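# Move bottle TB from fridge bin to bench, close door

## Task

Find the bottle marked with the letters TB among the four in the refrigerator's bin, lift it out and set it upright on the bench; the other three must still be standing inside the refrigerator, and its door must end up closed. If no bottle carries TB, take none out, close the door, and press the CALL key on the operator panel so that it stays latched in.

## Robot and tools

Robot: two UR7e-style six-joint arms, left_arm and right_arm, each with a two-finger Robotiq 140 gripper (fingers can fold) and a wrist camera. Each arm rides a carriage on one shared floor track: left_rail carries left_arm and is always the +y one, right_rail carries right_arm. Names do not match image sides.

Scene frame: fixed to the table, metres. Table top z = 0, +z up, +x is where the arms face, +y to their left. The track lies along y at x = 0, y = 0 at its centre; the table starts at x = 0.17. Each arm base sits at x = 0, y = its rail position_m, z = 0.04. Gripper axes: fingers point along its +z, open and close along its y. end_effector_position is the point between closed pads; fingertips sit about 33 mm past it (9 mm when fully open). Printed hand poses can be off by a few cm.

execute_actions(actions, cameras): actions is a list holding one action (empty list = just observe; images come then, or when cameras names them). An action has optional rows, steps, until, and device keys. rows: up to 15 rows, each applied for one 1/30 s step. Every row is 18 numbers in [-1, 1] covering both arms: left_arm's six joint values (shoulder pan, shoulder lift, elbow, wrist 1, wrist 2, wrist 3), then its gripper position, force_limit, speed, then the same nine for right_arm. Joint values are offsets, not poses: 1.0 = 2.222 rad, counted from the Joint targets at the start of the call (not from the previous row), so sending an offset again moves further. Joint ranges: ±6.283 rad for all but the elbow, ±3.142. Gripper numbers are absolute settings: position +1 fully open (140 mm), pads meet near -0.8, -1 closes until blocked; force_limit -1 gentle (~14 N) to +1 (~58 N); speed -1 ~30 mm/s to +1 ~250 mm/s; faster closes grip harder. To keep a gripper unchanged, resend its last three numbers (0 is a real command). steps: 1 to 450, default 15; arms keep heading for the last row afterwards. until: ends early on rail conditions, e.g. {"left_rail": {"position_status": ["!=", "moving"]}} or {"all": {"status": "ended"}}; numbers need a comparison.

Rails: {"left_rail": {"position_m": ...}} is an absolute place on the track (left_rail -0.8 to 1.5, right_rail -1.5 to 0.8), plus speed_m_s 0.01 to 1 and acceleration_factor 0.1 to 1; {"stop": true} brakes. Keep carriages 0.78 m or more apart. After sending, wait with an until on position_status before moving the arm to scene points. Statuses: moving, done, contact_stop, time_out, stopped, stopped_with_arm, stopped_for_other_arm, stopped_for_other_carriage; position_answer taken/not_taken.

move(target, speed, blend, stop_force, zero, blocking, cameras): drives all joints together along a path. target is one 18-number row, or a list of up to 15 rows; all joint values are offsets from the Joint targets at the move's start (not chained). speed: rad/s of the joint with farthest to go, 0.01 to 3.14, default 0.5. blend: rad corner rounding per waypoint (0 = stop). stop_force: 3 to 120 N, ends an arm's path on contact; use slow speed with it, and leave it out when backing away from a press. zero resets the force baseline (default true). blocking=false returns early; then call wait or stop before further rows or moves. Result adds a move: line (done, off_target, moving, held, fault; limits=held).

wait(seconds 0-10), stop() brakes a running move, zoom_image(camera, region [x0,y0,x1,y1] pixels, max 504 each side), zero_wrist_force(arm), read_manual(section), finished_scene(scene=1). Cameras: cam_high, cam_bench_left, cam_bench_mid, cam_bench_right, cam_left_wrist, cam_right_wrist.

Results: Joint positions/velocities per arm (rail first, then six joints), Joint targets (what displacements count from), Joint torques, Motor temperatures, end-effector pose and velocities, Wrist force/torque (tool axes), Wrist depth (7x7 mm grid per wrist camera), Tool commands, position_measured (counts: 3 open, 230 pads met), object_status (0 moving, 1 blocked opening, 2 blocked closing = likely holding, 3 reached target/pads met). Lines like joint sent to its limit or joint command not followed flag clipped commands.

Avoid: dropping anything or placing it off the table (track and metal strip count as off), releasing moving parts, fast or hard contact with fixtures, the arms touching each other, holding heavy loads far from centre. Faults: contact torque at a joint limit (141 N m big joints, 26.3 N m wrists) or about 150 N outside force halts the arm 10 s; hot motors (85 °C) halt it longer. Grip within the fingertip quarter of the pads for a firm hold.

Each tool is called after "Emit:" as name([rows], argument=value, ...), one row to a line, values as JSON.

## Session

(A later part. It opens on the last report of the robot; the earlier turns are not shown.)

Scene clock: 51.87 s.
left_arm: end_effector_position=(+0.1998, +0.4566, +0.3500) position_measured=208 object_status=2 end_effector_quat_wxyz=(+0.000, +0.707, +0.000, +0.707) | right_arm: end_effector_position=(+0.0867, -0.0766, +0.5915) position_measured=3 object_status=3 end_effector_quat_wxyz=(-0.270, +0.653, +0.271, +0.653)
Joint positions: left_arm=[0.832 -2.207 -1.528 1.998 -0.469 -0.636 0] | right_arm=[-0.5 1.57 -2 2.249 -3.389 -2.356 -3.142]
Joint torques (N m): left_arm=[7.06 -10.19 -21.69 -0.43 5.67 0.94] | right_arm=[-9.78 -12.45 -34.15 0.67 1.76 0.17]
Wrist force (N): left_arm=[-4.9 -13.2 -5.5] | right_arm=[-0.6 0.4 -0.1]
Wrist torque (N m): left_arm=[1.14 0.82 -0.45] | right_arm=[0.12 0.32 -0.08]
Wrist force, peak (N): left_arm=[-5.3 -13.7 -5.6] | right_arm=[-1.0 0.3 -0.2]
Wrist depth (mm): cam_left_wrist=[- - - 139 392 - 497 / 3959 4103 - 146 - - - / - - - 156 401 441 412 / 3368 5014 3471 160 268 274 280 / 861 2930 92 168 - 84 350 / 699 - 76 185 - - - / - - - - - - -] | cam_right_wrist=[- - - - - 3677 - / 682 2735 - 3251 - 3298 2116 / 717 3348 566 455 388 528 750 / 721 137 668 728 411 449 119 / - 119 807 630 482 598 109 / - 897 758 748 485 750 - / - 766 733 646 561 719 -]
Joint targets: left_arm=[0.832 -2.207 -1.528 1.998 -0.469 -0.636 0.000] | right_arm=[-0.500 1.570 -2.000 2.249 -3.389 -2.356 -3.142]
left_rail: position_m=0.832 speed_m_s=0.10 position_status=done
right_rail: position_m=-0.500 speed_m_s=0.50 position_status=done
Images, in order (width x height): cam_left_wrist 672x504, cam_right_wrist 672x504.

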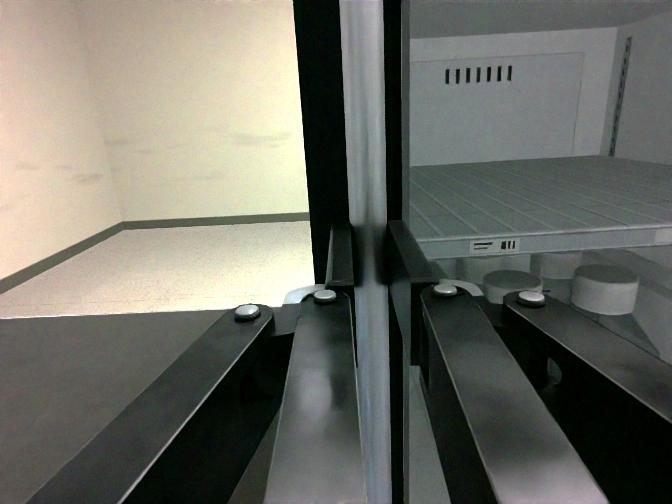

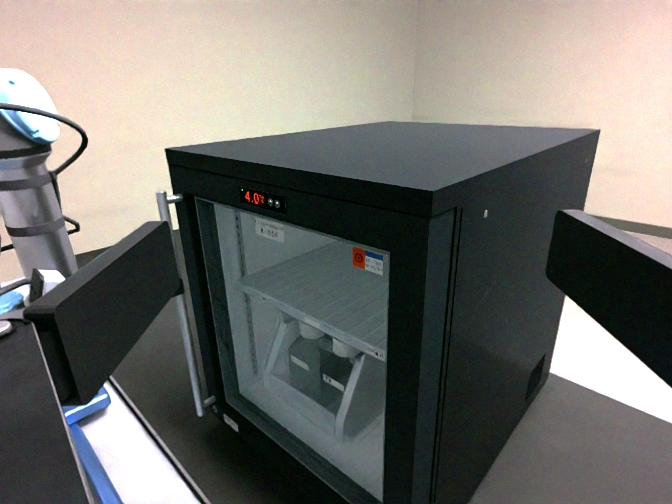

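Emit:
execute_actions([
  {"rows":[[0,0,0,0,0,0,-0.98,0.4,-1,0,0,0,0,0,0,1,1,1]],"steps":45},
])

Emit:
move(target=[-0.0092,0.0388,-0.0427,0.0039,-0.0406,0,-0.98,0.4,-1,0,0,0,0,0,0,1,1,1], speed=0.08, stop_force=60, cameras=["cam_left_wrist","cam_right_wrist"])

Scene clock: 54.90 s.
left_arm: end_effector_position=(+0.1998, +0.4566, +0.3500) position_measured=211 object_status=2 end_effector_quat_wxyz=(+0.000, +0.707, +0.000, +0.707) | right_arm: end_effector_position=(+0.0867, -0.0766, +0.5915) position_measured=3 object_status=3 end_effector_quat_wxyz=(-0.270, +0.653, +0.271, +0.653)
Joint positions: left_arm=[0.831 -2.207 -1.528 1.998 -0.469 -0.636 0] | right_arm=[-0.5 1.57 -2 2.249 -3.389 -2.356 -3.142]
Joint torques (N m): left_arm=[12.14 -11.31 -19.92 -1.42 5.77 0.54] | right_arm=[-10.03 -12.44 -33.64 0.71 1.68 0.12]
Wrist force (N): left_arm=[-4.0 -14.6 -11.1] | right_arm=[-0.5 0.5 -0.1]
Wrist torque (N m): left_arm=[1.10 0.81 -0.47] | right_arm=[0.11 0.31 -0.08]
Wrist force, peak (N): left_arm=[-4.1 -14.6 -11.5] | right_arm=[-0.8 0.4 -0.3]
Wrist depth (mm): cam_left_wrist=[- - - 139 399 - 520 / 3091 4257 - 146 607 600 - / 3639 - - 157 410 443 416 / 4513 3223 3582 160 273 285 282 / 2655 2655 91 168 - 83 348 / - - 76 184 - - - / - - - - - - -] | cam_right_wrist=[- 2702 - - 3618 4772 - / 646 3204 - - 3802 3867 - / 717 623 513 446 382 528 2951 / 717 129 714 726 398 471 119 / - 119 726 630 461 580 109 / - 856 748 755 487 721 - / - 763 699 645 566 - -]
Joint targets: left_arm=[0.832 -2.207 -1.528 1.998 -0.469 -0.636 0.000] | right_arm=[-0.500 1.570 -2.000 2.249 -3.389 -2.356 -3.142]
left_rail: position_m=0.831 position_m_goal=0.832 speed_m_s=0.10 position_status=done
right_rail: position_m=-0.500 speed_m_s=0.50 position_status=done

Scene clock: 57.10 s.
left_arm: end_effector_position=(+0.1682, +0.4504, +0.3499) position_measured=211 object_status=2 end_effector_quat_wxyz=(-0.025, +0.706, +0.024, +0.707) | right_arm: end_effector_position=(+0.0867, -0.0766, +0.5915) position_measured=3 object_status=3 end_effector_quat_wxyz=(-0.270, +0.653, +0.271, +0.653)
Joint positions: left_arm=[0.831 -2.228 -1.442 1.903 -0.46 -0.726 0] | right_arm=[-0.5 1.57 -2 2.249 -3.389 -2.356 -3.142]
Joint torques (N m): left_arm=[-11.02 -11.64 -23.78 5.27 -12.57 0.58] | right_arm=[-9.8 -12.67 -33.87 0.75 1.77 0.2]
Wrist force (N): left_arm=[2.1 35.1 9.0] | right_arm=[-0.5 -0.1 -0.3]
Wrist torque (N m): left_arm=[0.16 0.76 -0.47] | right_arm=[-0.01 0.30 -0.08]
Wrist force, peak (N): left_arm=[2.0 36.0 9.4] | right_arm=[-0.6 0.6 -0.1]
Wrist depth (mm): cam_left_wrist=[- - - 139 416 469 - / - - - 149 - - - / - - - 158 401 450 416 / 4103 3318 3639 160 300 296 368 / - - 92 167 - 84 376 / - - 76 185 - - - / - - - - - - -] | cam_right_wrist=[- - - - - 3802 - / 666 - 3251 4078 4313 646 - / 686 639 514 453 380 529 - / 699 138 701 721 - 474 119 / - 127 668 623 434 565 109 / - 837 750 682 498 701 - / - 771 705 646 - - -]
Joint targets: left_arm=[0.832 -2.228 -1.442 1.903 -0.460 -0.727 0.000] | right_arm=[-0.500 1.570 -2.000 2.249 -3.389 -2.356 -3.142]
left_rail: position_m=0.831 position_m_goal=0.832 speed_m_s=0.10 position_status=done
right_rail: position_m=-0.500 speed_m_s=0.50 position_status=done
move: done
Images, in order (width x height): cam_left_wrist 672x504, cam_right_wrist 672x504.

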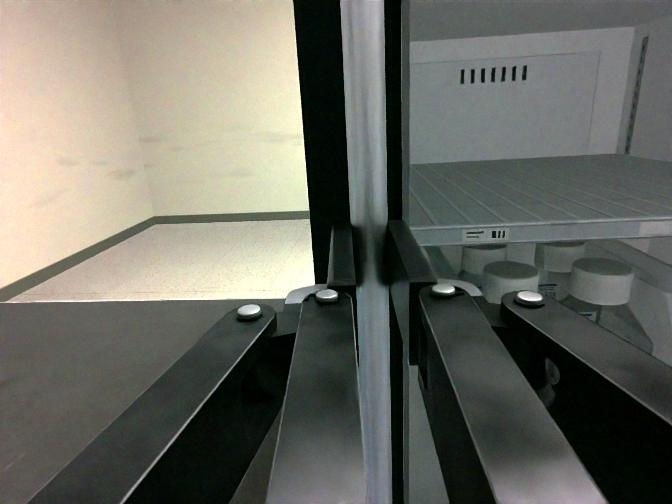

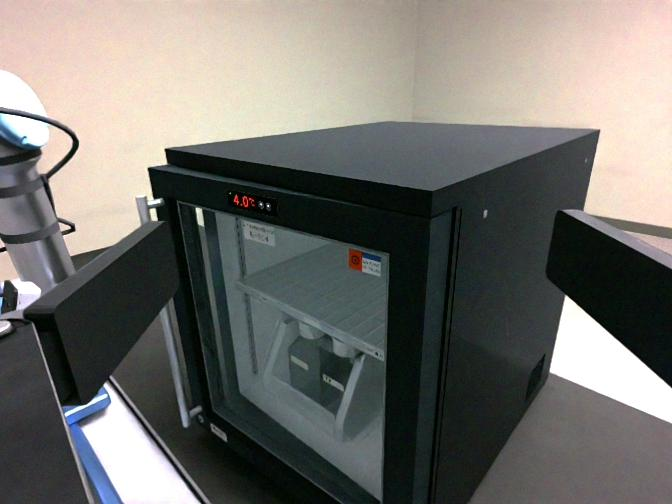

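Emit:
execute_actions([
  {"left_rail":{"position_m":0.8265,"speed_m_s":0.02,"acceleration_factor":0.2},"steps":150,"until":{"left_rail":{"position_status":["!=","moving"]}}},
])

Emit:
move(target=[-0.0048,0.0396,-0.0479,0.0083,-0.0362,0,-0.98,0.4,-1,0,0,0,0,0,0,1,1,1], speed=0.08, stop_force=60)

Scene clock: 58.67 s.
left_arm: end_effector_position=(+0.1681, +0.4468, +0.3499) position_measured=211 object_status=2 end_effector_quat_wxyz=(-0.026, +0.706, +0.026, +0.707) | right_arm: end_effector_position=(+0.0867, -0.0766, +0.5915) position_measured=3 object_status=3 end_effector_quat_wxyz=(-0.270, +0.653, +0.271, +0.653)
Joint positions: left_arm=[0.827 -2.228 -1.442 1.903 -0.46 -0.731 0] | right_arm=[-0.5 1.57 -2 2.249 -3.389 -2.356 -3.142]
Joint torques (N m): left_arm=[-10.5 -13.58 -21.54 -3.37 12.23 0.6] | right_arm=[-10.18 -12.42 -34.17 0.77 1.73 0.18]
Wrist force (N): left_arm=[-4.0 -39.1 -2.7] | right_arm=[-0.5 0.2 0.0]
Wrist torque (N m): left_arm=[1.66 0.76 -0.49] | right_arm=[0.07 0.31 -0.07]
Wrist force, peak (N): left_arm=[-3.9 -40.2 -3.1] | right_arm=[-0.7 0.5 -0.1]
Wrist depth (mm): cam_left_wrist=[- - - 139 410 - - / - - 4513 147 - - - / - - - 158 400 440 413 / - 3471 3639 160 298 299 354 / - - 91 167 - 83 355 / - - 76 185 - - - / - - - - - - -] | cam_right_wrist=[- - 2804 3348 - - - / 608 - - 3935 997 - - / 672 - 517 451 381 529 4984 / 710 138 690 726 418 469 125 / - 127 743 627 444 597 109 / - 853 760 692 500 710 - / - 753 701 641 555 - -]
Joint targets: left_arm=[0.827 -2.228 -1.442 1.903 -0.460 -0.727 0.000] | right_arm=[-0.500 1.570 -2.000 2.249 -3.389 -2.356 -3.142]
Tool commands: left_gripper/position=-0.98 left_gripper/force_limit=+0.4 left_gripper/speed=-1.0 right_gripper/position=+1.0 right_gripper/force_limit=+1.0 right_gripper/speed=+1.0
left_rail: position_m=0.827 speed_m_s=0.02 position_status=done
right_rail: position_m=-0.500 speed_m_s=0.50 position_status=done

Scene clock: 61.00 s.
left_arm: end_effector_position=(+0.1368, +0.4372, +0.3500) position_measured=211 object_status=2 end_effector_quat_wxyz=(-0.049, +0.705, +0.049, +0.706) | right_arm: end_effector_position=(+0.0867, -0.0766, +0.5915) position_measured=3 object_status=3 end_effector_quat_wxyz=(-0.270, +0.653, +0.271, +0.653)
Joint positions: left_arm=[0.826 -2.238 -1.354 1.797 -0.442 -0.807 0] | right_arm=[-0.5 1.57 -2 2.249 -3.389 -2.356 -3.142]
Joint torques (N m): left_arm=[-14.49 -12.75 -32.36 2.86 4.28 0.45] | right_arm=[-10.2 -12.47 -33.82 0.73 1.65 0.12]
Wrist force (N): left_arm=[-1.0 -14.6 1.5] | right_arm=[-0.7 0.1 -0.5]
Wrist torque (N m): left_arm=[1.34 0.80 -0.47] | right_arm=[0.05 0.35 -0.08]
Wrist force, peak (N): left_arm=[-4.1 -39.4 -3.0] | right_arm=[-0.6 0.7 0.1]
Wrist depth (mm): cam_left_wrist=[- - - 138 460 495 552 / 3049 - - 147 - 588 613 / - - - 157 408 443 413 / 2820 3368 2856 160 325 381 377 / 921 925 91 167 - 84 - / - - 76 185 - - - / - - - - - - -] | cam_right_wrist=[2243 2735 3031 3867 - - 3560 / - - 4232 787 738 3204 - / - 581 500 447 381 523 - / 684 137 726 724 407 470 119 / - 119 771 634 429 597 109 / - 692 779 719 491 690 - / - 738 672 648 554 - -]
Joint targets: left_arm=[0.827 -2.238 -1.354 1.797 -0.442 -0.807 0.000] | right_arm=[-0.500 1.570 -2.000 2.249 -3.389 -2.356 -3.142]
left_rail: position_m=0.826 position_m_goal=0.827 speed_m_s=0.02 position_status=done
right_rail: position_m=-0.500 speed_m_s=0.50 position_status=done
move: done

Emit:
move(target=[-0.0006,0.0607,-0.081,0.0203,-0.0478,0,-0.98,0.4,-1,0,0,0,0,0,0,1,1,1], speed=0.1, stop_force=60, cameras=["cam_left_wrist","cam_right_wrist"])

Scene clock: 64.17 s.
left_arm: end_effector_position=(+0.0918, +0.4195, +0.3501) position_measured=211 object_status=2 end_effector_quat_wxyz=(-0.085, +0.702, +0.085, +0.702) | right_arm: end_effector_position=(+0.0867, -0.0766, +0.5915) position_measured=3 object_status=3 end_effector_quat_wxyz=(-0.270, +0.653, +0.271, +0.653)
Joint positions: left_arm=[0.826 -2.24 -1.219 1.617 -0.397 -0.91 0] | right_arm=[-0.5 1.57 -2 2.249 -3.389 -2.356 -3.142]
Joint torques (N m): left_arm=[-17.24 -23.06 -26.01 5.75 -12.49 -0.02] | right_arm=[-10.15 -12.35 -33.96 0.7 1.72 0.13]
Wrist force (N): left_arm=[-1.3 35.7 10.2] | right_arm=[-0.4 0.1 -0.2]
Wrist torque (N m): left_arm=[0.37 0.77 -0.47] | right_arm=[0.04 0.30 -0.07]
Wrist force, peak (N): left_arm=[-15.9 40.3 10.9] | right_arm=[-0.9 0.5 -0.1]
Wrist depth (mm): cam_left_wrist=[- - - 139 404 505 526 / - - - 146 - - 603 / - 4339 6098 156 407 445 410 / - 3761 3699 160 162 - 484 / - - 91 167 - 84 366 / - - 76 185 - - - / - - - - - - -] | cam_right_wrist=[- - - - - 3677 3398 / - - - 3802 984 712 - / 2336 528 529 453 382 525 - / 660 137 717 745 409 471 119 / - 137 795 632 436 597 109 / - 672 813 766 447 - - / - 735 664 672 537 766 -]
Joint targets: left_arm=[0.827 -2.240 -1.219 1.617 -0.397 -0.913 0.000] | right_arm=[-0.500 1.570 -2.000 2.249 -3.389 -2.356 -3.142]
left_rail: position_m=0.826 position_m_goal=0.827 speed_m_s=0.02 position_status=done
right_rail: position_m=-0.500 speed_m_s=0.50 position_status=done
move: done
Images, in order (width x height): cam_left_wrist 672x504, cam_right_wrist 672x504.

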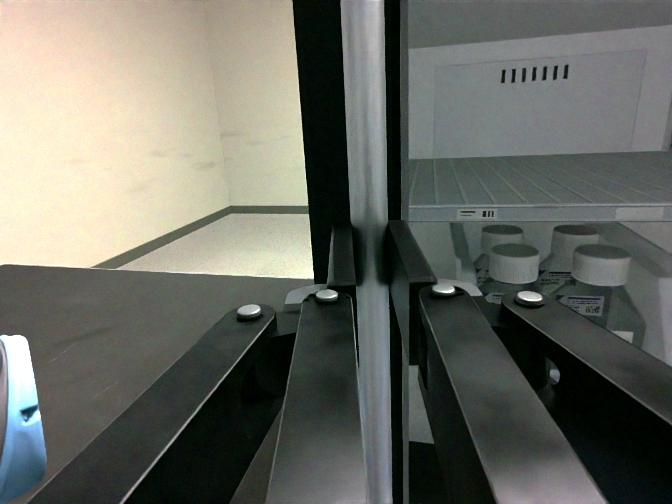

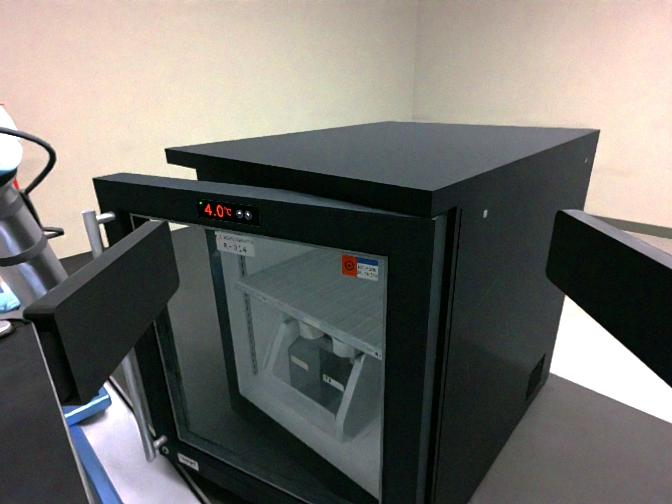

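Emit:
execute_actions([
  {"left_rail":{"position_m":0.8225,"speed_m_s":0.02,"acceleration_factor":0.2},"steps":150,"until":{"left_rail":{"position_status":["!=","moving"]}}},
])

Emit:
move(target=[0.0045,0.063,-0.0928,0.0297,-0.0426,0,-0.98,0.4,-1,0,0,0,0,0,0,1,1,1], speed=0.1, stop_force=60)

Scene clock: 65.23 s.
left_arm: end_effector_position=(+0.0914, +0.4168, +0.3501) position_measured=211 object_status=2 end_effector_quat_wxyz=(-0.086, +0.702, +0.086, +0.702) | right_arm: end_effector_position=(+0.0867, -0.0766, +0.5915) position_measured=3 object_status=3 end_effector_quat_wxyz=(-0.270, +0.653, +0.271, +0.653)
Joint positions: left_arm=[0.823 -2.24 -1.219 1.617 -0.397 -0.914 0] | right_arm=[-0.5 1.57 -2 2.249 -3.389 -2.356 -3.142]
Joint torques (N m): left_arm=[-13.1 -22.77 -25.75 2.72 7.61 -0.01] | right_arm=[-10.02 -12.4 -33.65 0.82 1.81 0.11]
Wrist force (N): left_arm=[-4.2 -15.5 1.3] | right_arm=[-0.4 0.0 0.2]
Wrist torque (N m): left_arm=[1.43 0.84 -0.47] | right_arm=[0.03 0.29 -0.08]
Wrist force, peak (N): left_arm=[-1.7 35.9 10.3] | right_arm=[-0.8 0.4 -0.4]
Wrist depth (mm): cam_left_wrist=[- - - 139 410 491 501 / - 3223 - 146 192 623 599 / - 2893 - 158 405 441 424 / - - 3761 160 162 409 417 / - - 91 167 - 83 - / - - 76 185 - - - / - - - - - - -] | cam_right_wrist=[2289 - - 4154 4876 - - / - - 3935 2876 4876 3867 - / 684 - 495 449 382 522 - / 664 138 710 721 404 460 119 / - 127 748 630 441 611 109 / - 672 801 771 514 646 - / - 735 654 648 535 717 -]
Joint targets: left_arm=[0.823 -2.240 -1.219 1.617 -0.397 -0.913 0.000] | right_arm=[-0.500 1.570 -2.000 2.249 -3.389 -2.356 -3.142]
Tool commands: left_gripper/position=-0.98 left_gripper/force_limit=+0.4 left_gripper/speed=-1.0 right_gripper/position=+1.0 right_gripper/force_limit=+1.0 right_gripper/speed=+1.0
left_rail: position_m=0.823 speed_m_s=0.02 position_status=done
right_rail: position_m=-0.500 speed_m_s=0.50 position_status=done

Scene clock: 68.30 s.
left_arm: end_effector_position=(+0.0484, +0.3941, +0.3500) position_measured=211 object_status=2 end_effector_quat_wxyz=(-0.121, +0.696, +0.121, +0.697) | right_arm: end_effector_position=(+0.0867, -0.0766, +0.5915) position_measured=3 object_status=3 end_effector_quat_wxyz=(-0.270, +0.653, +0.271, +0.653)
Joint positions: left_arm=[0.822 -2.23 -1.079 1.411 -0.331 -1.003 0] | right_arm=[-0.5 1.57 -2 2.249 -3.389 -2.356 -3.142]
Joint torques (N m): left_arm=[9.62 -27.47 -26.79 3.75 -12.45 -0.04] | right_arm=[-10.23 -12.47 -33.75 0.75 1.65 0.1]
Wrist force (N): left_arm=[4.5 35.6 10.7] | right_arm=[-0.6 0.3 -0.2]
Wrist torque (N m): left_arm=[0.32 0.79 -0.49] | right_arm=[0.08 0.33 -0.08]
Wrist force, peak (N): left_arm=[-14.2 39.8 11.3] | right_arm=[-0.8 0.6 -0.6]
Wrist depth (mm): cam_left_wrist=[- - - 139 404 - 510 / - - - 146 647 - - / - - - 157 409 445 418 / 1359 - 4103 160 141 - 442 / 321 - 91 168 - 84 409 / 322 - 76 184 - - - / - - - - - - -] | cam_right_wrist=[2243 - 3115 3802 - 3935 - / 2549 2804 3677 3867 635 3738 3298 / 547 2735 542 458 382 528 - / 524 137 451 419 410 470 119 / - 118 743 630 442 597 109 / - 609 856 - - 743 - / - 682 - 662 534 - -]
Joint targets: left_arm=[0.823 -2.230 -1.079 1.411 -0.331 -1.008 0.000] | right_arm=[-0.500 1.570 -2.000 2.249 -3.389 -2.356 -3.142]
left_rail: position_m=0.822 position_m_goal=0.823 speed_m_s=0.02 position_status=done
right_rail: position_m=-0.500 speed_m_s=0.50 position_status=done
move: done

Emit:
execute_actions([
  {"left_rail":{"position_m":0.8195,"speed_m_s":0.02,"acceleration_factor":0.2},"steps":150,"until":{"left_rail":{"position_status":["!=","moving"]}}},
])

Emit:
execute_actions([
  {"rows":[[0,0,0,0,0,0,0.3,-1,-1,0,0,0,0,0,0,1,1,1]],"steps":90},
], cameras=["cam_right_wrist"])

Emit:
move(target=[-0.0255,0.0557,-0.0895,0.0333,-0.0257,0,0.3,-1,-1,0,0,0,0,0,0,1,1,1], speed=0.15, cameras=["cam_left_wrist","cam_right_wrist","cam_high"])

Scene clock: 70.40 s.
left_arm: end_effector_position=(+0.0479, +0.3926, +0.3500) position_measured=211 object_status=2 end_effector_quat_wxyz=(-0.123, +0.696, +0.123, +0.697) | right_arm: end_effector_position=(+0.0867, -0.0766, +0.5915) position_measured=3 object_status=3 end_effector_quat_wxyz=(-0.270, +0.653, +0.271, +0.653)
Joint positions: left_arm=[0.82 -2.23 -1.079 1.411 -0.331 -1.008 0] | right_arm=[-0.5 1.57 -2 2.249 -3.389 -2.356 -3.142]
Joint torques (N m): left_arm=[8.12 -28.61 -26.37 3.05 -3.03 -0.13] | right_arm=[-9.8 -12.41 -34.14 0.69 1.79 0.13]
Wrist force (N): left_arm=[3.0 14.7 6.3] | right_arm=[-0.6 0.1 -0.1]
Wrist torque (N m): left_arm=[0.68 0.77 -0.48] | right_arm=[0.03 0.32 -0.08]
Wrist force, peak (N): left_arm=[4.9 37.3 10.3] | right_arm=[-0.8 0.4 -0.1]
Wrist depth (mm): cam_left_wrist=[- 3419 - 139 184 605 - / - - - 147 - 690 - / - - - 160 412 442 424 / 1410 - 4257 160 672 436 - / 314 - 91 168 - 83 405 / 316 - 76 185 - - - / - - - - - - -] | cam_right_wrist=[- - - - 5098 3935 - / - - - - - 4005 3560 / - - 548 449 383 522 - / 501 138 471 401 396 470 119 / - 137 753 630 418 595 109 / - 620 798 773 483 694 - / - 674 656 680 546 708 -]
Joint targets: left_arm=[0.820 -2.230 -1.079 1.411 -0.331 -1.008 0.000] | right_arm=[-0.500 1.570 -2.000 2.249 -3.389 -2.356 -3.142]
Tool commands: left_gripper/position=-0.98 left_gripper/force_limit=+0.4 left_gripper/speed=-1.0 right_gripper/position=+1.0 right_gripper/force_limit=+1.0 right_gripper/speed=+1.0
left_rail: position_m=0.820 position_m_goal=0.819 speed_m_s=0.02 position_status=done
right_rail: position_m=-0.500 speed_m_s=0.50 position_status=done

Scene clock: 73.60 s.
left_arm: end_effector_position=(+0.0479, +0.3925, +0.3500) position_measured=91 object_status=3 end_effector_quat_wxyz=(-0.123, +0.696, +0.123, +0.697) | right_arm: end_effector_position=(+0.0867, -0.0766, +0.5915) position_measured=3 object_status=3 end_effector_quat_wxyz=(-0.270, +0.653, +0.271, +0.653)
Joint positions: left_arm=[0.819 -2.23 -1.079 1.411 -0.331 -1.008 0] | right_arm=[-0.5 1.57 -2 2.249 -3.389 -2.356 -3.142]
Joint torques (N m): left_arm=[6.29 -29.88 -22.66 -0.8 1.25 -0.32] | right_arm=[-9.7 -12.35 -33.88 0.7 1.7 0.18]
Wrist force (N): left_arm=[-1.8 3.7 1.1] | right_arm=[-0.5 0.6 -0.2]
Wrist torque (N m): left_arm=[1.11 0.43 -0.40] | right_arm=[0.15 0.31 -0.08]
Wrist force, peak (N): left_arm=[2.8 14.6 6.6] | right_arm=[-0.8 0.5 -0.1]
Wrist depth (mm): cam_left_wrist=[- - - 311 375 - 537 / - - - 299 413 - 637 / - - - - 413 450 422 / - - 159 3419 449 146 437 / 318 87 119 397 475 117 88 / - - - - 482 459 - / - - 500 - 457 - -] | cam_right_wrist=[- - - - - - - / - - 3298 - 4232 - - / - - 523 449 381 528 - / 682 129 697 721 395 147 119 / - 119 731 627 446 637 109 / - 883 784 703 469 688 - / - 763 - 645 540 - -]
Joint targets: left_arm=[0.820 -2.230 -1.079 1.411 -0.331 -1.008 0.000] | right_arm=[-0.500 1.570 -2.000 2.249 -3.389 -2.356 -3.142]
left_rail: position_m=0.819 speed_m_s=0.02 position_status=done
right_rail: position_m=-0.500 speed_m_s=0.50 position_status=done
Images, in order (width x height): cam_right_wrist 672x504.

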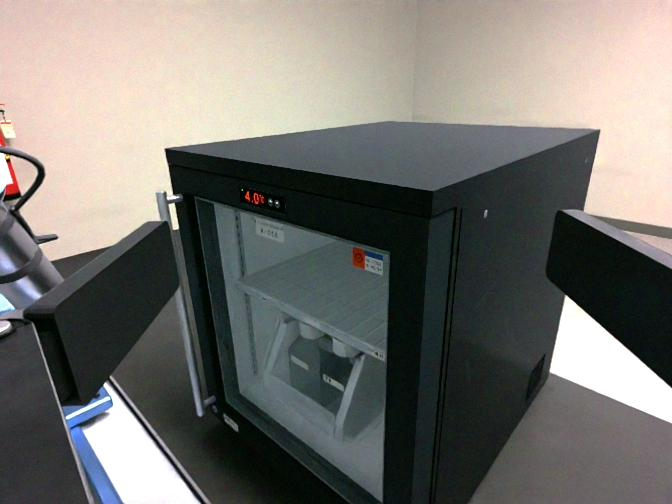

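Scene clock: 75.43 s.
left_arm: end_effector_position=(-0.0169, +0.3671, +0.3502) position_measured=91 object_status=3 end_effector_quat_wxyz=(-0.123, +0.696, +0.123, +0.696) | right_arm: end_effector_position=(+0.0867, -0.0766, +0.5915) position_measured=3 object_status=3 end_effector_quat_wxyz=(-0.270, +0.653, +0.271, +0.653)
Joint positions: left_arm=[0.819 -2.286 -0.955 1.212 -0.257 -1.065 0] | right_arm=[-0.5 1.57 -2 2.249 -3.389 -2.356 -3.142]
Joint torques (N m): left_arm=[-13.23 -33.09 -30.96 5.07 -1.55 -0.31] | right_arm=[-10.24 -11.91 -33.97 0.75 1.73 0.14]
Wrist force (N): left_arm=[-1.8 3.7 1.1] | right_arm=[-0.6 0.2 -0.3]
Wrist torque (N m): left_arm=[1.10 0.44 -0.40] | right_arm=[0.05 0.33 -0.07]
Wrist force, peak (N): left_arm=[-1.7 4.0 1.4] | right_arm=[-0.9 0.0 -0.4]
Wrist depth (mm): cam_left_wrist=[- - - 390 474 480 525 / - - - 386 - - - / 267 - - 412 486 550 500 / 297 - 158 438 497 146 616 / 328 88 154 855 577 117 88 / - - - - 495 - - / - - - - 505 - -] | cam_right_wrist=[- - - - - - 3867 / - 2702 3204 - 740 - - / 2735 - 506 448 383 524 - / 2549 138 690 717 411 450 119 / - 127 714 628 437 589 109 / - 850 733 688 485 658 - / - 758 - 645 516 - -]
Joint targets: left_arm=[0.820 -2.286 -0.955 1.212 -0.257 -1.065 0.000] | right_arm=[-0.500 1.570 -2.000 2.249 -3.389 -2.356 -3.142]
left_rail: position_m=0.819 speed_m_s=0.02 position_status=done
right_rail: position_m=-0.500 speed_m_s=0.50 position_status=done
move: done
Images, in order (width x height): cam_high 672x504, cam_left_wrist 672x504, cam_right_wrist 672x504.

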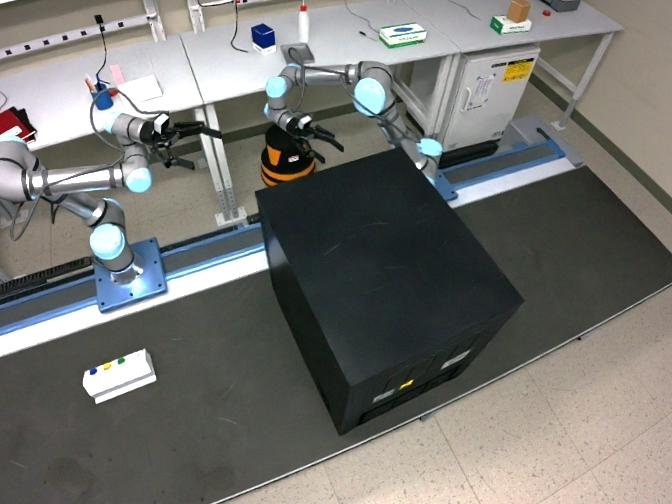

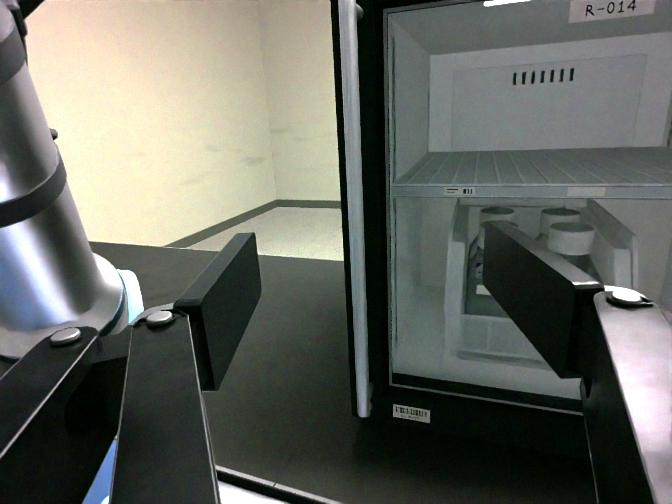

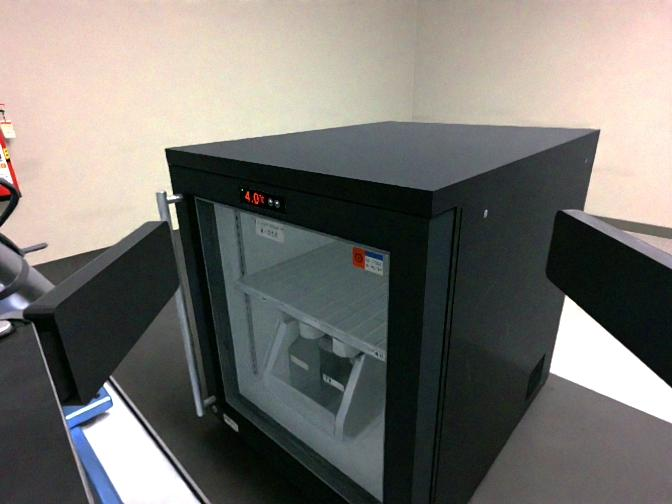

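Emit:
execute_actions([
  {"left_rail":{"position_m":1.15,"speed_m_s":0.3,"acceleration_factor":0.4},"steps":150,"until":{"left_rail":{"position_status":["!=","moving"]}}},
])

Emit:
move(target=[0,0,0,0,0,0,0.3,-1,-1,0.0361,0.6752,-0.6032,-0.0726,-0.3893,0,1,1,1], speed=0.7)

Emit:
execute_actions([
  {"right_rail":{"position_m":-0.27,"speed_m_s":0.3,"acceleration_factor":0.3},"steps":150,"until":{"right_rail":{"position_status":["!=","moving"]}}},
], cameras=["cam_right_wrist","cam_high"])

Scene clock: 79.53 s.
left_arm: end_effector_position=(-0.0170, +0.6976, +0.3502) position_measured=91 object_status=3 end_effector_quat_wxyz=(-0.123, +0.696, +0.123, +0.696) | right_arm: end_effector_position=(+0.0867, -0.0766, +0.5915) position_measured=3 object_status=3 end_effector_quat_wxyz=(-0.270, +0.653, +0.271, +0.653)
Joint positions: left_arm=[1.15 -2.286 -0.955 1.212 -0.257 -1.065 0] | right_arm=[-0.5 1.57 -2 2.249 -3.389 -2.356 -3.142]
Joint torques (N m): left_arm=[-9.46 -54 -21.95 3.77 -0.49 -0.6] | right_arm=[-9.71 -12.35 -34.03 0.68 1.73 0.17]
Wrist force (N): left_arm=[-1.8 3.7 1.0] | right_arm=[-0.6 0.3 -0.1]
Wrist torque (N m): left_arm=[1.11 0.43 -0.40] | right_arm=[0.08 0.33 -0.07]
Wrist force, peak (N): left_arm=[-1.7 5.0 1.0] | right_arm=[-0.9 0.2 -0.1]
Wrist depth (mm): cam_left_wrist=[- 2191 - - - - - / 2686 3890 - - - - 530 / 264 - - - - - 554 / 297 - 156 3761 3824 153 503 / 328 87 136 833 839 117 89 / - - 674 634 610 597 - / - - 491 - - 479 -] | cam_right_wrist=[- - - - 4577 3802 4005 / - 2769 3348 3031 4577 - 3560 / - 2702 546 449 381 525 6230 / - 138 724 714 422 467 119 / - 127 750 632 463 597 109 / - 901 748 798 506 813 853 / - 763 - 646 574 - -]
Joint targets: left_arm=[1.150 -2.286 -0.955 1.212 -0.257 -1.065 0.000] | right_arm=[-0.500 1.570 -2.000 2.249 -3.389 -2.356 -3.142]
Tool commands: left_gripper/position=+0.3 left_gripper/force_limit=-1.0 left_gripper/speed=-1.0 right_gripper/position=+1.0 right_gripper/force_limit=+1.0 right_gripper/speed=+1.0
left_rail: position_m=1.150 speed_m_s=0.30 position_status=done
right_rail: position_m=-0.500 speed_m_s=0.50 position_status=done

Scene clock: 82.40 s.
left_arm: end_effector_position=(-0.0170, +0.6976, +0.3502) position_measured=91 object_status=3 end_effector_quat_wxyz=(-0.123, +0.696, +0.123, +0.696) | right_arm: end_effector_position=(+0.1198, +0.2201, +0.3501) position_measured=3 object_status=3 end_effector_quat_wxyz=(+0.000, +0.707, +0.001, +0.707)
Joint positions: left_arm=[1.15 -2.286 -0.955 1.212 -0.257 -1.065 0] | right_arm=[-0.5 1.651 -0.5 0.909 -3.55 -3.22 -3.142]
Joint torques (N m): left_arm=[-3.48 -54.83 -13.26 1.2 1.35 -0.77] | right_arm=[8.16 -48.97 -31.77 -2.49 -1.75 0.14]
Wrist force (N): left_arm=[-1.7 3.6 1.5] | right_arm=[-0.4 0.3 -0.3]
Wrist torque (N m): left_arm=[1.08 0.42 -0.40] | right_arm=[0.08 0.30 -0.08]
Wrist force, peak (N): left_arm=[-1.9 3.9 1.4] | right_arm=[-2.8 -0.3 -0.5]
Wrist depth (mm): cam_left_wrist=[2453 - - - - - 559 / 251 - 5247 - - 3582 535 / 259 - - - - - 554 / 298 1188 160 3699 3582 146 - / 328 87 135 - 885 116 88 / - - 630 - - - - / - - 518 489 475 - -] | cam_right_wrist=[326 - 600 616 565 351 - / 308 609 670 684 639 355 - / 301 357 396 449 437 358 4232 / 295 129 438 484 544 392 125 / - 119 426 559 559 422 109 / - 424 425 439 454 373 - / - 384 384 388 389 384 -]
Joint targets: left_arm=[1.150 -2.286 -0.955 1.212 -0.257 -1.065 0.000] | right_arm=[-0.500 1.651 -0.500 0.909 -3.550 -3.221 -3.142]
left_rail: position_m=1.150 speed_m_s=0.30 position_status=done
right_rail: position_m=-0.500 speed_m_s=0.50 position_status=done
move: done

Scene clock: 84.20 s.
left_arm: end_effector_position=(-0.0170, +0.6976, +0.3502) position_measured=91 object_status=3 end_effector_quat_wxyz=(-0.123, +0.696, +0.123, +0.696) | right_arm: end_effector_position=(+0.1198, +0.4501, +0.3500) position_measured=3 object_status=3 end_effector_quat_wxyz=(+0.000, +0.707, +0.001, +0.707)
Joint positions: left_arm=[1.15 -2.286 -0.955 1.212 -0.257 -1.065 0] | right_arm=[-0.27 1.651 -0.5 0.909 -3.55 -3.221 -3.142]
Joint torques (N m): left_arm=[1.83 -55.64 -13.21 -0.2 1.34 -0.99] | right_arm=[0.53 -53.58 -28.64 -1.35 -0.61 0.19]
Wrist force (N): left_arm=[-1.8 3.8 1.3] | right_arm=[-0.3 0.3 -0.2]
Wrist torque (N m): left_arm=[1.11 0.43 -0.41] | right_arm=[0.08 0.26 -0.08]
Wrist force, peak (N): left_arm=[-1.8 4.0 1.3] | right_arm=[-0.8 0.9 -0.6]
Wrist depth (mm): cam_left_wrist=[2051 - 5247 - - - 545 / - - 3761 - - - 540 / 258 - 3178 - - - 522 / 298 - 157 3639 3699 145 - / 330 87 120 - 881 117 89 / - - - - - - - / - - - - - - -] | cam_right_wrist=[- - - 238 635 652 540 / - - - 258 678 670 544 / - - - 272 439 424 415 / 3159 138 - 288 497 149 125 / - 119 - 313 - 436 109 / - 572 581 344 439 430 431 / - 458 511 376 381 385 -]
Joint targets: left_arm=[1.150 -2.286 -0.955 1.212 -0.257 -1.065 0.000] | right_arm=[-0.270 1.651 -0.500 0.909 -3.550 -3.221 -3.142]
Tool commands: left_gripper/position=+0.3 left_gripper/force_limit=-1.0 left_gripper/speed=-1.0 right_gripper/position=+1.0 right_gripper/force_limit=+1.0 right_gripper/speed=+1.0
left_rail: position_m=1.150 speed_m_s=0.30 position_status=done
right_rail: position_m=-0.270 speed_m_s=0.30 position_status=done
Images, in order (width x height): cam_high 672x504, cam_right_wrist 672x504.

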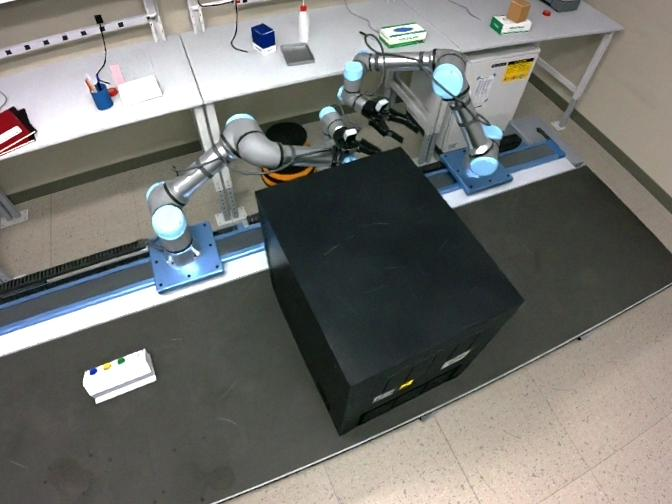

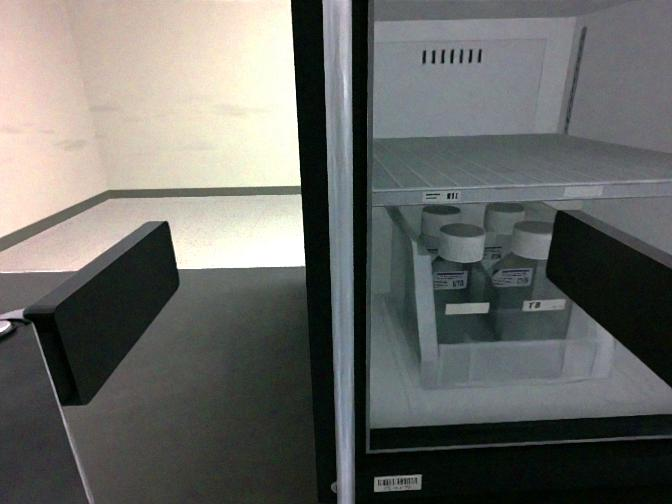

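Emit:
execute_actions([
  {"left_rail":{"position_m":1.4},"steps":150,"until":{"left_rail":{"position_status":["!=","moving"]}}},
])

Emit:
move(target=[0,0,0,0,0,0,0.3,-1,-1,-0.0308,-0.0136,0.0277,-0.0141,0.0308,0,0.3,-1,-1], speed=0.15, cameras=["cam_right_wrist"])

Scene clock: 89.17 s.
left_arm: end_effector_position=(-0.0170, +0.9476, +0.3502) position_measured=91 object_status=3 end_effector_quat_wxyz=(-0.123, +0.696, +0.123, +0.696) | right_arm: end_effector_position=(+0.1198, +0.4501, +0.3500) position_measured=3 object_status=3 end_effector_quat_wxyz=(+0.000, +0.707, +0.001, +0.707)
Joint positions: left_arm=[1.4 -2.286 -0.955 1.212 -0.257 -1.065 0] | right_arm=[-0.27 1.651 -0.5 0.909 -3.55 -3.221 -3.142]
Joint torques (N m): left_arm=[13.4 -53.82 -14.49 0.89 -0.62 -1.37] | right_arm=[-9.9 -66.56 -18.4 1.52 1.65 0.17]
Wrist force (N): left_arm=[-1.7 3.6 1.3] | right_arm=[-0.4 0.4 -0.5]
Wrist torque (N m): left_arm=[1.09 0.41 -0.40] | right_arm=[0.09 0.28 -0.08]
Wrist force, peak (N): left_arm=[-1.8 4.6 1.2] | right_arm=[-0.6 0.4 -0.7]
Wrist depth (mm): cam_left_wrist=[- 2719 3824 - - - - / - - - - - - - / 257 - - - - - - / 295 - 156 3890 3526 152 2624 / 327 88 155 845 - 117 88 / - - - 613 - - - / - - - - - - -] | cam_right_wrist=[- - - 241 630 637 540 / - - - 259 680 670 544 / 2839 4876 - 272 441 424 415 / 3298 138 2608 286 478 149 125 / - 119 724 313 555 546 109 / - - 575 348 435 431 431 / - 470 467 374 382 385 385]
Joint targets: left_arm=[1.400 -2.286 -0.955 1.212 -0.257 -1.065 0.000] | right_arm=[-0.270 1.651 -0.500 0.909 -3.550 -3.221 -3.142]
Tool commands: left_gripper/position=+0.3 left_gripper/force_limit=-1.0 left_gripper/speed=-1.0 right_gripper/position=+1.0 right_gripper/force_limit=+1.0 right_gripper/speed=+1.0
left_rail: position_m=1.400 speed_m_s=0.30 position_status=done
right_rail: position_m=-0.270 speed_m_s=0.30 position_status=done

Scene clock: 91.27 s.
left_arm: end_effector_position=(-0.0170, +0.9476, +0.3502) position_measured=91 object_status=3 end_effector_quat_wxyz=(-0.123, +0.696, +0.123, +0.696) | right_arm: end_effector_position=(+0.1696, +0.4501, +0.3499) position_measured=91 object_status=0 end_effector_quat_wxyz=(+0.000, +0.707, +0.001, +0.707)
Joint positions: left_arm=[1.4 -2.286 -0.955 1.212 -0.257 -1.065 0] | right_arm=[-0.27 1.582 -0.53 0.971 -3.582 -3.152 -3.142]
Joint torques (N m): left_arm=[15.39 -51.86 -18.94 2.79 -1.38 -1.6] | right_arm=[-11.77 -66.71 -5.56 -2.75 2.02 0.08]
Wrist force (N): left_arm=[-1.9 3.7 1.5] | right_arm=[-0.5 0.3 -0.3]
Wrist torque (N m): left_arm=[1.09 0.46 -0.40] | right_arm=[0.09 0.26 -0.08]
Wrist force, peak (N): left_arm=[-1.6 4.1 1.2] | right_arm=[-0.4 0.4 -2.1]
Wrist depth (mm): cam_left_wrist=[- - - - - - - / - - - - - - - / 261 - - - - - - / 297 - 156 3761 3890 153 3368 / 330 87 135 - - 117 89 / - - - - - - - / - - - - - - -] | cam_right_wrist=[- - - 195 587 627 535 / - - - 207 672 639 540 / - 4154 4154 225 374 364 357 / 3031 3298 149 237 303 126 491 / - 83 130 258 519 110 89 / - 70 575 275 426 - - / - - 449 301 370 - -]
Joint targets: left_arm=[1.400 -2.286 -0.955 1.212 -0.257 -1.065 0.000] | right_arm=[-0.270 1.582 -0.530 0.971 -3.582 -3.152 -3.142]
left_rail: position_m=1.400 speed_m_s=0.30 position_status=done
right_rail: position_m=-0.270 speed_m_s=0.30 position_status=done
move: done
Images, in order (width x height): cam_right_wrist 672x504.

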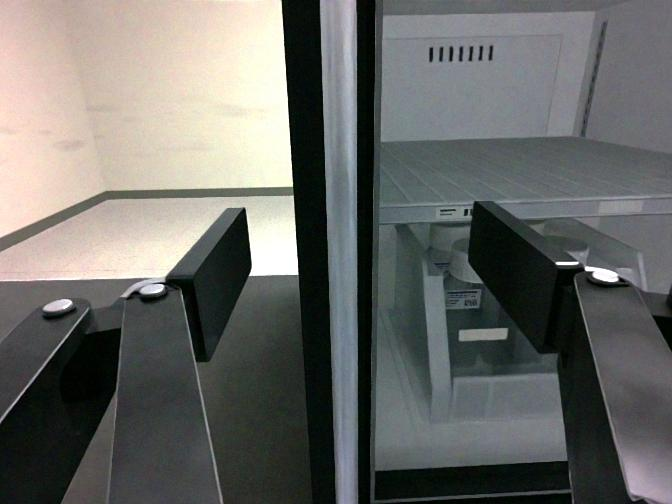

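Emit:
zoom_image(camera="cam_right_wrist", region=[370, 120, 672, 230])

Scaled by 1.669.

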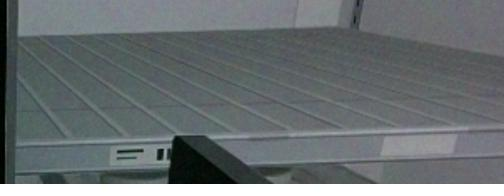

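Emit:
execute_actions([
  {"right_rail":{"position_m":-0.2675,"speed_m_s":0.1,"acceleration_factor":0.3},"steps":150,"until":{"right_rail":{"position_status":["!=","moving"]}}},
])

Emit:
move(target=[0,0,0,0,0,0,0.3,-1,-1,-0.0188,-0.0061,0.0123,-0.0062,0.0188,0,0.3,-1,-1], speed=0.1, stop_force=15)

Emit:
execute_actions([
  {"rows":[[0,0,0,0,0,0,0.3,-1,-1,0,0,0,0,0,0,-1,-1,-1]],"steps":150},
], cameras=["cam_right_wrist"])

Scene clock: 93.07 s.
left_arm: end_effector_position=(-0.0170, +0.9476, +0.3502) position_measured=91 object_status=3 end_effector_quat_wxyz=(-0.123, +0.696, +0.123, +0.696) | right_arm: end_effector_position=(+0.1696, +0.4526, +0.3499) position_measured=91 object_status=3 end_effector_quat_wxyz=(+0.000, +0.707, +0.001, +0.707)
Joint positions: left_arm=[1.4 -2.286 -0.955 1.212 -0.257 -1.065 0] | right_arm=[-0.268 1.582 -0.53 0.971 -3.582 -3.152 -3.142]
Joint torques (N m): left_arm=[15.07 -49.76 -21.34 4.34 -1.22 -1.63] | right_arm=[-10.93 -64.51 -7.21 -2.19 1.75 0.14]
Wrist force (N): left_arm=[-1.6 3.8 1.4] | right_arm=[-0.4 0.4 -0.4]
Wrist torque (N m): left_arm=[1.13 0.39 -0.40] | right_arm=[0.11 0.23 -0.09]
Wrist force, peak (N): left_arm=[-1.7 4.0 1.6] | right_arm=[-0.3 1.1 -0.3]
Wrist depth (mm): cam_left_wrist=[- - 3582 - - - - / 2453 3091 - - 3824 - - / 269 3582 - - - - - / 298 - 153 4605 3639 153 3318 / 328 87 119 - - 117 88 / - - - 634 - 577 - / - - 506 484 - - -] | cam_right_wrist=[3677 3802 - 195 608 600 543 / - 4078 - 207 635 662 527 / - 4398 - 223 374 364 355 / 3031 3348 150 236 305 126 491 / - 83 115 253 543 110 89 / - 70 547 279 437 - - / - - 484 306 371 - -]
Joint targets: left_arm=[1.400 -2.286 -0.955 1.212 -0.257 -1.065 0.000] | right_arm=[-0.268 1.582 -0.530 0.971 -3.582 -3.152 -3.142]
Tool commands: left_gripper/position=+0.3 left_gripper/force_limit=-1.0 left_gripper/speed=-1.0 right_gripper/position=+0.3 right_gripper/force_limit=-1.0 right_gripper/speed=-1.0
left_rail: position_m=1.400 speed_m_s=0.30 position_status=done
right_rail: position_m=-0.268 speed_m_s=0.10 position_status=done

Scene clock: 94.63 s.
left_arm: end_effector_position=(-0.0170, +0.9476, +0.3502) position_measured=91 object_status=3 end_effector_quat_wxyz=(-0.123, +0.696, +0.123, +0.696) | right_arm: end_effector_position=(+0.1996, +0.4526, +0.3500) position_measured=91 object_status=3 end_effector_quat_wxyz=(+0.000, +0.707, +0.001, +0.707)
Joint positions: left_arm=[1.4 -2.286 -0.955 1.212 -0.257 -1.065 0] | right_arm=[-0.267 1.54 -0.544 0.998 -3.596 -3.11 -3.142]
Joint torques (N m): left_arm=[15.64 -48.74 -24.55 4.72 -1.3 -1.69] | right_arm=[-11.85 -66.07 -5.67 -2.74 1.95 0.02]
Wrist force (N): left_arm=[-1.5 3.5 1.3] | right_arm=[-0.4 0.3 -0.3]
Wrist torque (N m): left_arm=[1.06 0.37 -0.40] | right_arm=[0.09 0.25 -0.08]
Wrist force, peak (N): left_arm=[-1.7 3.9 1.7] | right_arm=[-0.4 0.3 -1.1]
Wrist depth (mm): cam_left_wrist=[- - - 3526 4605 - - / - - - - - - - / 260 3134 - - - - - / 298 2279 156 3761 - 146 3890 / 328 87 155 - 812 117 88 / - - - - - - - / - - - 492 500 - -] | cam_right_wrist=[2769 - - 167 562 561 540 / - 3073 - 177 562 559 546 / 3618 2578 - 188 370 363 355 / 3073 3159 140 201 276 126 281 / - 83 116 190 558 110 89 / - 70 606 232 434 - - / - - 442 253 369 - -]
Joint targets: left_arm=[1.400 -2.286 -0.955 1.212 -0.257 -1.065 0.000] | right_arm=[-0.268 1.540 -0.544 0.998 -3.596 -3.110 -3.142]
left_rail: position_m=1.400 speed_m_s=0.30 position_status=done
right_rail: position_m=-0.267 position_m_goal=-0.268 speed_m_s=0.10 position_status=done
move: done

Scene clock: 99.83 s.
left_arm: end_effector_position=(-0.0170, +0.9476, +0.3502) position_measured=91 object_status=3 end_effector_quat_wxyz=(-0.123, +0.696, +0.123, +0.696) | right_arm: end_effector_position=(+0.1996, +0.4526, +0.3500) position_measured=200 object_status=2 end_effector_quat_wxyz=(+0.000, +0.707, +0.001, +0.707)
Joint positions: left_arm=[1.4 -2.286 -0.955 1.212 -0.257 -1.065 0] | right_arm=[-0.267 1.54 -0.544 0.998 -3.596 -3.11 -3.142]
Joint torques (N m): left_arm=[14.24 -43.64 -30.51 4.64 -1.27 -1.57] | right_arm=[-11.46 -66.41 -5.54 -2.2 -12.2 0.01]
Wrist force (N): left_arm=[-1.5 3.7 1.3] | right_arm=[2.5 -30.1 -4.7]
Wrist torque (N m): left_arm=[1.11 0.38 -0.40] | right_arm=[1.01 0.19 0.06]
Wrist force, peak (N): left_arm=[-1.8 4.0 1.3] | right_arm=[2.4 -30.4 -4.8]
Wrist depth (mm): cam_left_wrist=[- - - - - - - / 2326 - - - - 3959 - / 264 - 3134 - - 4339 - / 297 - 158 3471 3761 145 3318 / 328 88 120 - 875 117 88 / - - - - - - - / - - 485 512 472 484 -] | cam_right_wrist=[- - 4772 143 561 574 544 / 2951 3348 - 179 592 601 547 / 3802 4398 3560 162 370 364 358 / 2913 3031 3159 166 145 354 346 / - 78 88 177 - 84 78 / - 65 - 193 - 64 68 / - - - 212 - - 65]
Joint targets: left_arm=[1.400 -2.286 -0.955 1.212 -0.257 -1.065 0.000] | right_arm=[-0.268 1.540 -0.544 0.998 -3.596 -3.110 -3.142]
left_rail: position_m=1.400 speed_m_s=0.30 position_status=done
right_rail: position_m=-0.267 position_m_goal=-0.268 speed_m_s=0.10 position_status=done
Images, in order (width x height): cam_right_wrist 672x504.

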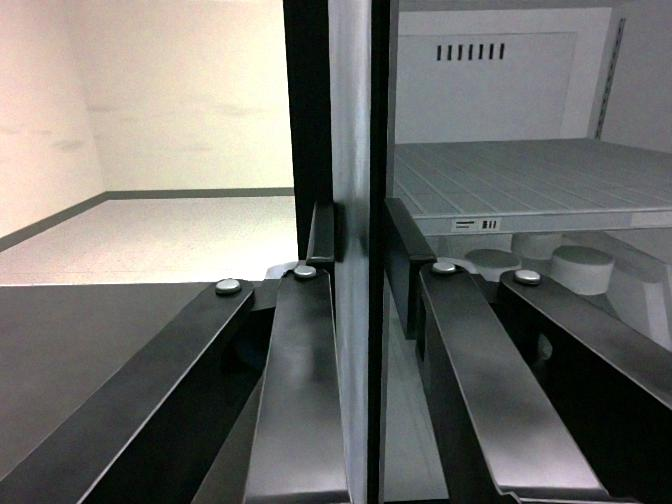

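Emit:
execute_actions([
  {"rows":[[0,0,0,0,0,0,0.3,-1,-1,0,0,0,0,0,0,0.0,-1,-1]],"steps":50},
])

Emit:
execute_actions([
  {"right_rail":{"position_m":-0.2635,"speed_m_s":0.1,"acceleration_factor":0.3},"steps":150,"until":{"right_rail":{"position_status":["!=","moving"]}}},
])

Emit:
execute_actions([
  {"rows":[[0,0,0,0,0,0,0.3,-1,-1,0,0,0,0,0,0,-1,-1,-1]],"steps":120},
])

Emit:
execute_actions([
  {"rows":[[0,0,0,0,0,0,0.3,-1,-1,0,0,0,0,0,0,-0.98,0.4,-1]],"steps":45},
])

Scene clock: 102.17 s.
left_arm: end_effector_position=(-0.0170, +0.9476, +0.3502) position_measured=91 object_status=3 end_effector_quat_wxyz=(-0.123, +0.696, +0.123, +0.696) | right_arm: end_effector_position=(+0.1996, +0.4526, +0.3500) position_measured=129 object_status=3 end_effector_quat_wxyz=(+0.000, +0.707, +0.001, +0.707)
Joint positions: left_arm=[1.4 -2.286 -0.955 1.212 -0.257 -1.065 0] | right_arm=[-0.267 1.54 -0.544 0.998 -3.596 -3.11 -3.142]
Joint torques (N m): left_arm=[13.38 -40.83 -30.04 4.74 -1.2 -1.49] | right_arm=[-8.2 -64.03 -6.53 -1.8 1.94 0.09]
Wrist force (N): left_arm=[-1.8 3.9 1.3] | right_arm=[-0.6 -2.4 -0.2]
Wrist torque (N m): left_arm=[1.14 0.44 -0.40] | right_arm=[-0.48 0.28 -0.08]
Wrist force, peak (N): left_arm=[-1.9 3.9 1.3] | right_arm=[2.4 -30.6 -4.5]
Wrist depth (mm): cam_left_wrist=[2212 - - - - - - / - - - - - 4513 - / 259 2453 - 4339 - - - / 297 - 157 3471 4257 147 3318 / 327 88 137 795 795 116 89 / - - - - - - - / - - - - 501 - -] | cam_right_wrist=[3618 - 4078 167 565 572 557 / - 5098 - 177 593 597 543 / - 2951 4984 188 371 364 356 / 2839 3204 118 201 161 276 348 / - 90 94 190 477 90 83 / - - 528 233 435 - - / - - - 253 371 - -]
Joint targets: left_arm=[1.400 -2.286 -0.955 1.212 -0.257 -1.065 0.000] | right_arm=[-0.268 1.540 -0.544 0.998 -3.596 -3.110 -3.142]
left_rail: position_m=1.400 speed_m_s=0.30 position_status=done
right_rail: position_m=-0.267 position_m_goal=-0.268 speed_m_s=0.10 position_status=done

Scene clock: 102.63 s.
left_arm: end_effector_position=(-0.0170, +0.9476, +0.3502) position_measured=91 object_status=3 end_effector_quat_wxyz=(-0.123, +0.696, +0.123, +0.696) | right_arm: end_effector_position=(+0.1996, +0.4566, +0.3500) position_measured=129 object_status=3 end_effector_quat_wxyz=(+0.000, +0.707, +0.001, +0.707)
Joint positions: left_arm=[1.4 -2.286 -0.955 1.212 -0.257 -1.065 0] | right_arm=[-0.264 1.54 -0.544 0.998 -3.596 -3.11 -3.142]
Joint torques (N m): left_arm=[15 -41.19 -29.9 4.62 -0.98 -1.5] | right_arm=[-7.68 -63.91 -6.44 -1.72 1.77 0.06]
Wrist force (N): left_arm=[-1.7 3.8 1.4] | right_arm=[-0.7 -2.2 -0.3]
Wrist torque (N m): left_arm=[1.12 0.41 -0.40] | right_arm=[-0.43 0.30 -0.07]
Wrist force, peak (N): left_arm=[-1.7 3.8 1.4] | right_arm=[-0.8 -3.0 -0.2]
Wrist depth (mm): cam_left_wrist=[- - - - - - - / 2212 - - - 3582 - - / 257 - - - - - - / 297 - 157 3959 - 152 3178 / 328 87 747 765 752 117 89 / - - - 625 - 571 - / - - 482 - - - -] | cam_right_wrist=[2735 - - 167 568 569 525 / - - - 153 611 601 544 / - 3505 - 162 370 365 355 / 2913 3073 118 202 217 120 346 / - 90 94 219 428 90 83 / - - - 234 434 - - / - - - 256 371 - -]
Joint targets: left_arm=[1.400 -2.286 -0.955 1.212 -0.257 -1.065 0.000] | right_arm=[-0.263 1.540 -0.544 0.998 -3.596 -3.110 -3.142]
Tool commands: left_gripper/position=+0.3 left_gripper/force_limit=-1.0 left_gripper/speed=-1.0 right_gripper/position=+0.0 right_gripper/force_limit=-1.0 right_gripper/speed=-1.0
left_rail: position_m=1.400 speed_m_s=0.30 position_status=done
right_rail: position_m=-0.264 speed_m_s=0.10 position_status=done

Scene clock: 106.83 s.
left_arm: end_effector_position=(-0.0170, +0.9476, +0.3502) position_measured=91 object_status=3 end_effector_quat_wxyz=(-0.123, +0.696, +0.123, +0.696) | right_arm: end_effector_position=(+0.1996, +0.4566, +0.3500) position_measured=208 object_status=2 end_effector_quat_wxyz=(+0.000, +0.707, +0.001, +0.707)
Joint positions: left_arm=[1.4 -2.286 -0.955 1.212 -0.257 -1.065 0] | right_arm=[-0.263 1.54 -0.544 0.998 -3.596 -3.11 -3.142]
Joint torques (N m): left_arm=[14.11 -37.11 -30.63 4.79 -1.23 -1.76] | right_arm=[0.38 -59.5 -8.4 -0.86 -0.17 0]
Wrist force (N): left_arm=[-1.6 3.6 1.2] | right_arm=[-0.7 -3.6 -3.0]
Wrist torque (N m): left_arm=[1.08 0.40 -0.40] | right_arm=[-0.37 0.22 0.06]
Wrist force, peak (N): left_arm=[-2.0 4.0 1.1] | right_arm=[-1.0 -3.8 -3.4]
Wrist depth (mm): cam_left_wrist=[- 2375 - - 4424 - - / - - - 3824 - - - / 270 3178 - 4801 - - 3890 / 297 - 158 3419 - 152 3049 / 325 87 119 - - 116 88 / - - 610 620 - - - / - - 500 513 - - -] | cam_right_wrist=[- 4232 - 167 565 559 548 / - 3935 3505 152 562 598 548 / - 4313 3935 161 368 364 356 / 2913 3031 3115 137 136 348 361 / - - 88 175 - 84 347 / - 64 75 188 - 74 67 / - - - - - - 62]
Joint targets: left_arm=[1.400 -2.286 -0.955 1.212 -0.257 -1.065 0.000] | right_arm=[-0.263 1.540 -0.544 0.998 -3.596 -3.110 -3.142]
left_rail: position_m=1.400 speed_m_s=0.30 position_status=done
right_rail: position_m=-0.263 position_m_goal=-0.264 speed_m_s=0.10 position_status=done

Scene clock: 108.53 s.
left_arm: end_effector_position=(-0.0170, +0.9476, +0.3502) position_measured=91 object_status=3 end_effector_quat_wxyz=(-0.123, +0.696, +0.123, +0.696) | right_arm: end_effector_position=(+0.1996, +0.4566, +0.3500) position_measured=211 object_status=2 end_effector_quat_wxyz=(+0.000, +0.707, +0.001, +0.707)
Joint positions: left_arm=[1.4 -2.286 -0.955 1.212 -0.257 -1.065 0] | right_arm=[-0.263 1.54 -0.544 0.998 -3.596 -3.11 -3.142]
Joint torques (N m): left_arm=[14.22 -36.05 -30.36 4.76 -1.16 -1.59] | right_arm=[1.95 -58.15 -9.14 -0.54 -1.1 -0.02]
Wrist force (N): left_arm=[-1.7 3.8 1.3] | right_arm=[-1.4 -4.0 -8.0]
Wrist torque (N m): left_arm=[1.11 0.40 -0.40] | right_arm=[-0.41 0.24 0.15]
Wrist force, peak (N): left_arm=[-1.8 4.0 1.1] | right_arm=[-1.6 -4.2 -8.1]
Wrist depth (mm): cam_left_wrist=[- - - - - - - / 2149 3134 - - - - - / 258 2786 - - - - - / 297 - 156 - 2893 152 3134 / 327 88 120 842 - 117 88 / - - 639 - - 599 - / - - - - - 483 -] | cam_right_wrist=[- 4984 - 167 555 552 543 / - 4154 - 152 - - 547 / 3505 - - 162 370 365 358 / 2639 2913 3159 137 136 358 353 / - - 88 175 - 84 347 / - 64 74 188 - 74 67 / - - - - - - 62]
Joint targets: left_arm=[1.400 -2.286 -0.955 1.212 -0.257 -1.065 0.000] | right_arm=[-0.263 1.540 -0.544 0.998 -3.596 -3.110 -3.142]
left_rail: position_m=1.400 speed_m_s=0.30 position_status=done
right_rail: position_m=-0.263 position_m_goal=-0.264 speed_m_s=0.10 position_status=done

Emit:
move(target=[0,0,0,0,0,0,0.3,-1,-1,0.048,-0.0625,0.1265,-0.064,0.0305,0,-0.98,0.4,-1], speed=0.1, stop_force=70, cameras=["cam_right_wrist"])

Scene clock: 114.67 s.
left_arm: end_effector_position=(-0.0170, +0.9476, +0.3502) position_measured=91 object_status=3 end_effector_quat_wxyz=(-0.123, +0.696, +0.123, +0.696) | right_arm: end_effector_position=(+0.1236, +0.4330, +0.3500) position_measured=211 object_status=2 end_effector_quat_wxyz=(-0.062, +0.704, +0.062, +0.704)
Joint positions: left_arm=[1.4 -2.286 -0.955 1.212 -0.257 -1.065 0] | right_arm=[-0.263 1.647 -0.683 1.279 -3.738 -3.043 -3.142]
Joint torques (N m): left_arm=[13.57 -36.57 -29.27 4.8 -1.15 -1.66] | right_arm=[16.79 -63.39 -8.54 -1.37 7.97 0.02]
Wrist force (N): left_arm=[-1.7 3.6 1.2] | right_arm=[-9.0 14.7 4.3]
Wrist torque (N m): left_arm=[1.07 0.41 -0.41] | right_arm=[-0.85 0.36 0.12]
Wrist force, peak (N): left_arm=[-1.8 4.0 1.5] | right_arm=[-11.7 28.9 6.9]
Wrist depth (mm): cam_left_wrist=[- - - - 3419 - - / - - - - - - - / 277 - - - - - 4029 / 299 3419 160 6268 3890 153 2969 / 328 88 135 - 932 116 88 / - - 597 632 - - - / - - 501 - - - -] | cam_right_wrist=[2702 - - 167 609 603 587 / - - - 152 645 645 616 / - - 5216 161 370 364 354 / - 3204 3251 137 111 412 438 / 813 83 88 174 - 84 75 / - 64 74 189 - 74 68 / - - - - - - 62]
Joint targets: left_arm=[1.400 -2.286 -0.955 1.212 -0.257 -1.065 0.000] | right_arm=[-0.263 1.647 -0.683 1.279 -3.738 -3.043 -3.142]
left_rail: position_m=1.400 speed_m_s=0.30 position_status=done
right_rail: position_m=-0.263 position_m_goal=-0.264 speed_m_s=0.10 position_status=done
move: done
Images, in order (width x height): cam_right_wrist 672x504.

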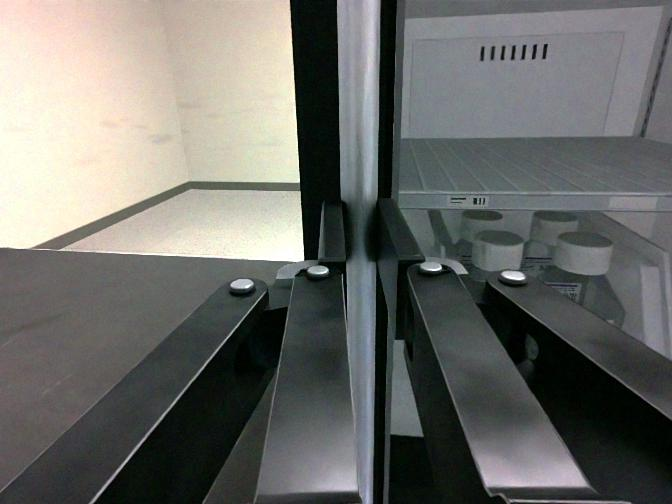

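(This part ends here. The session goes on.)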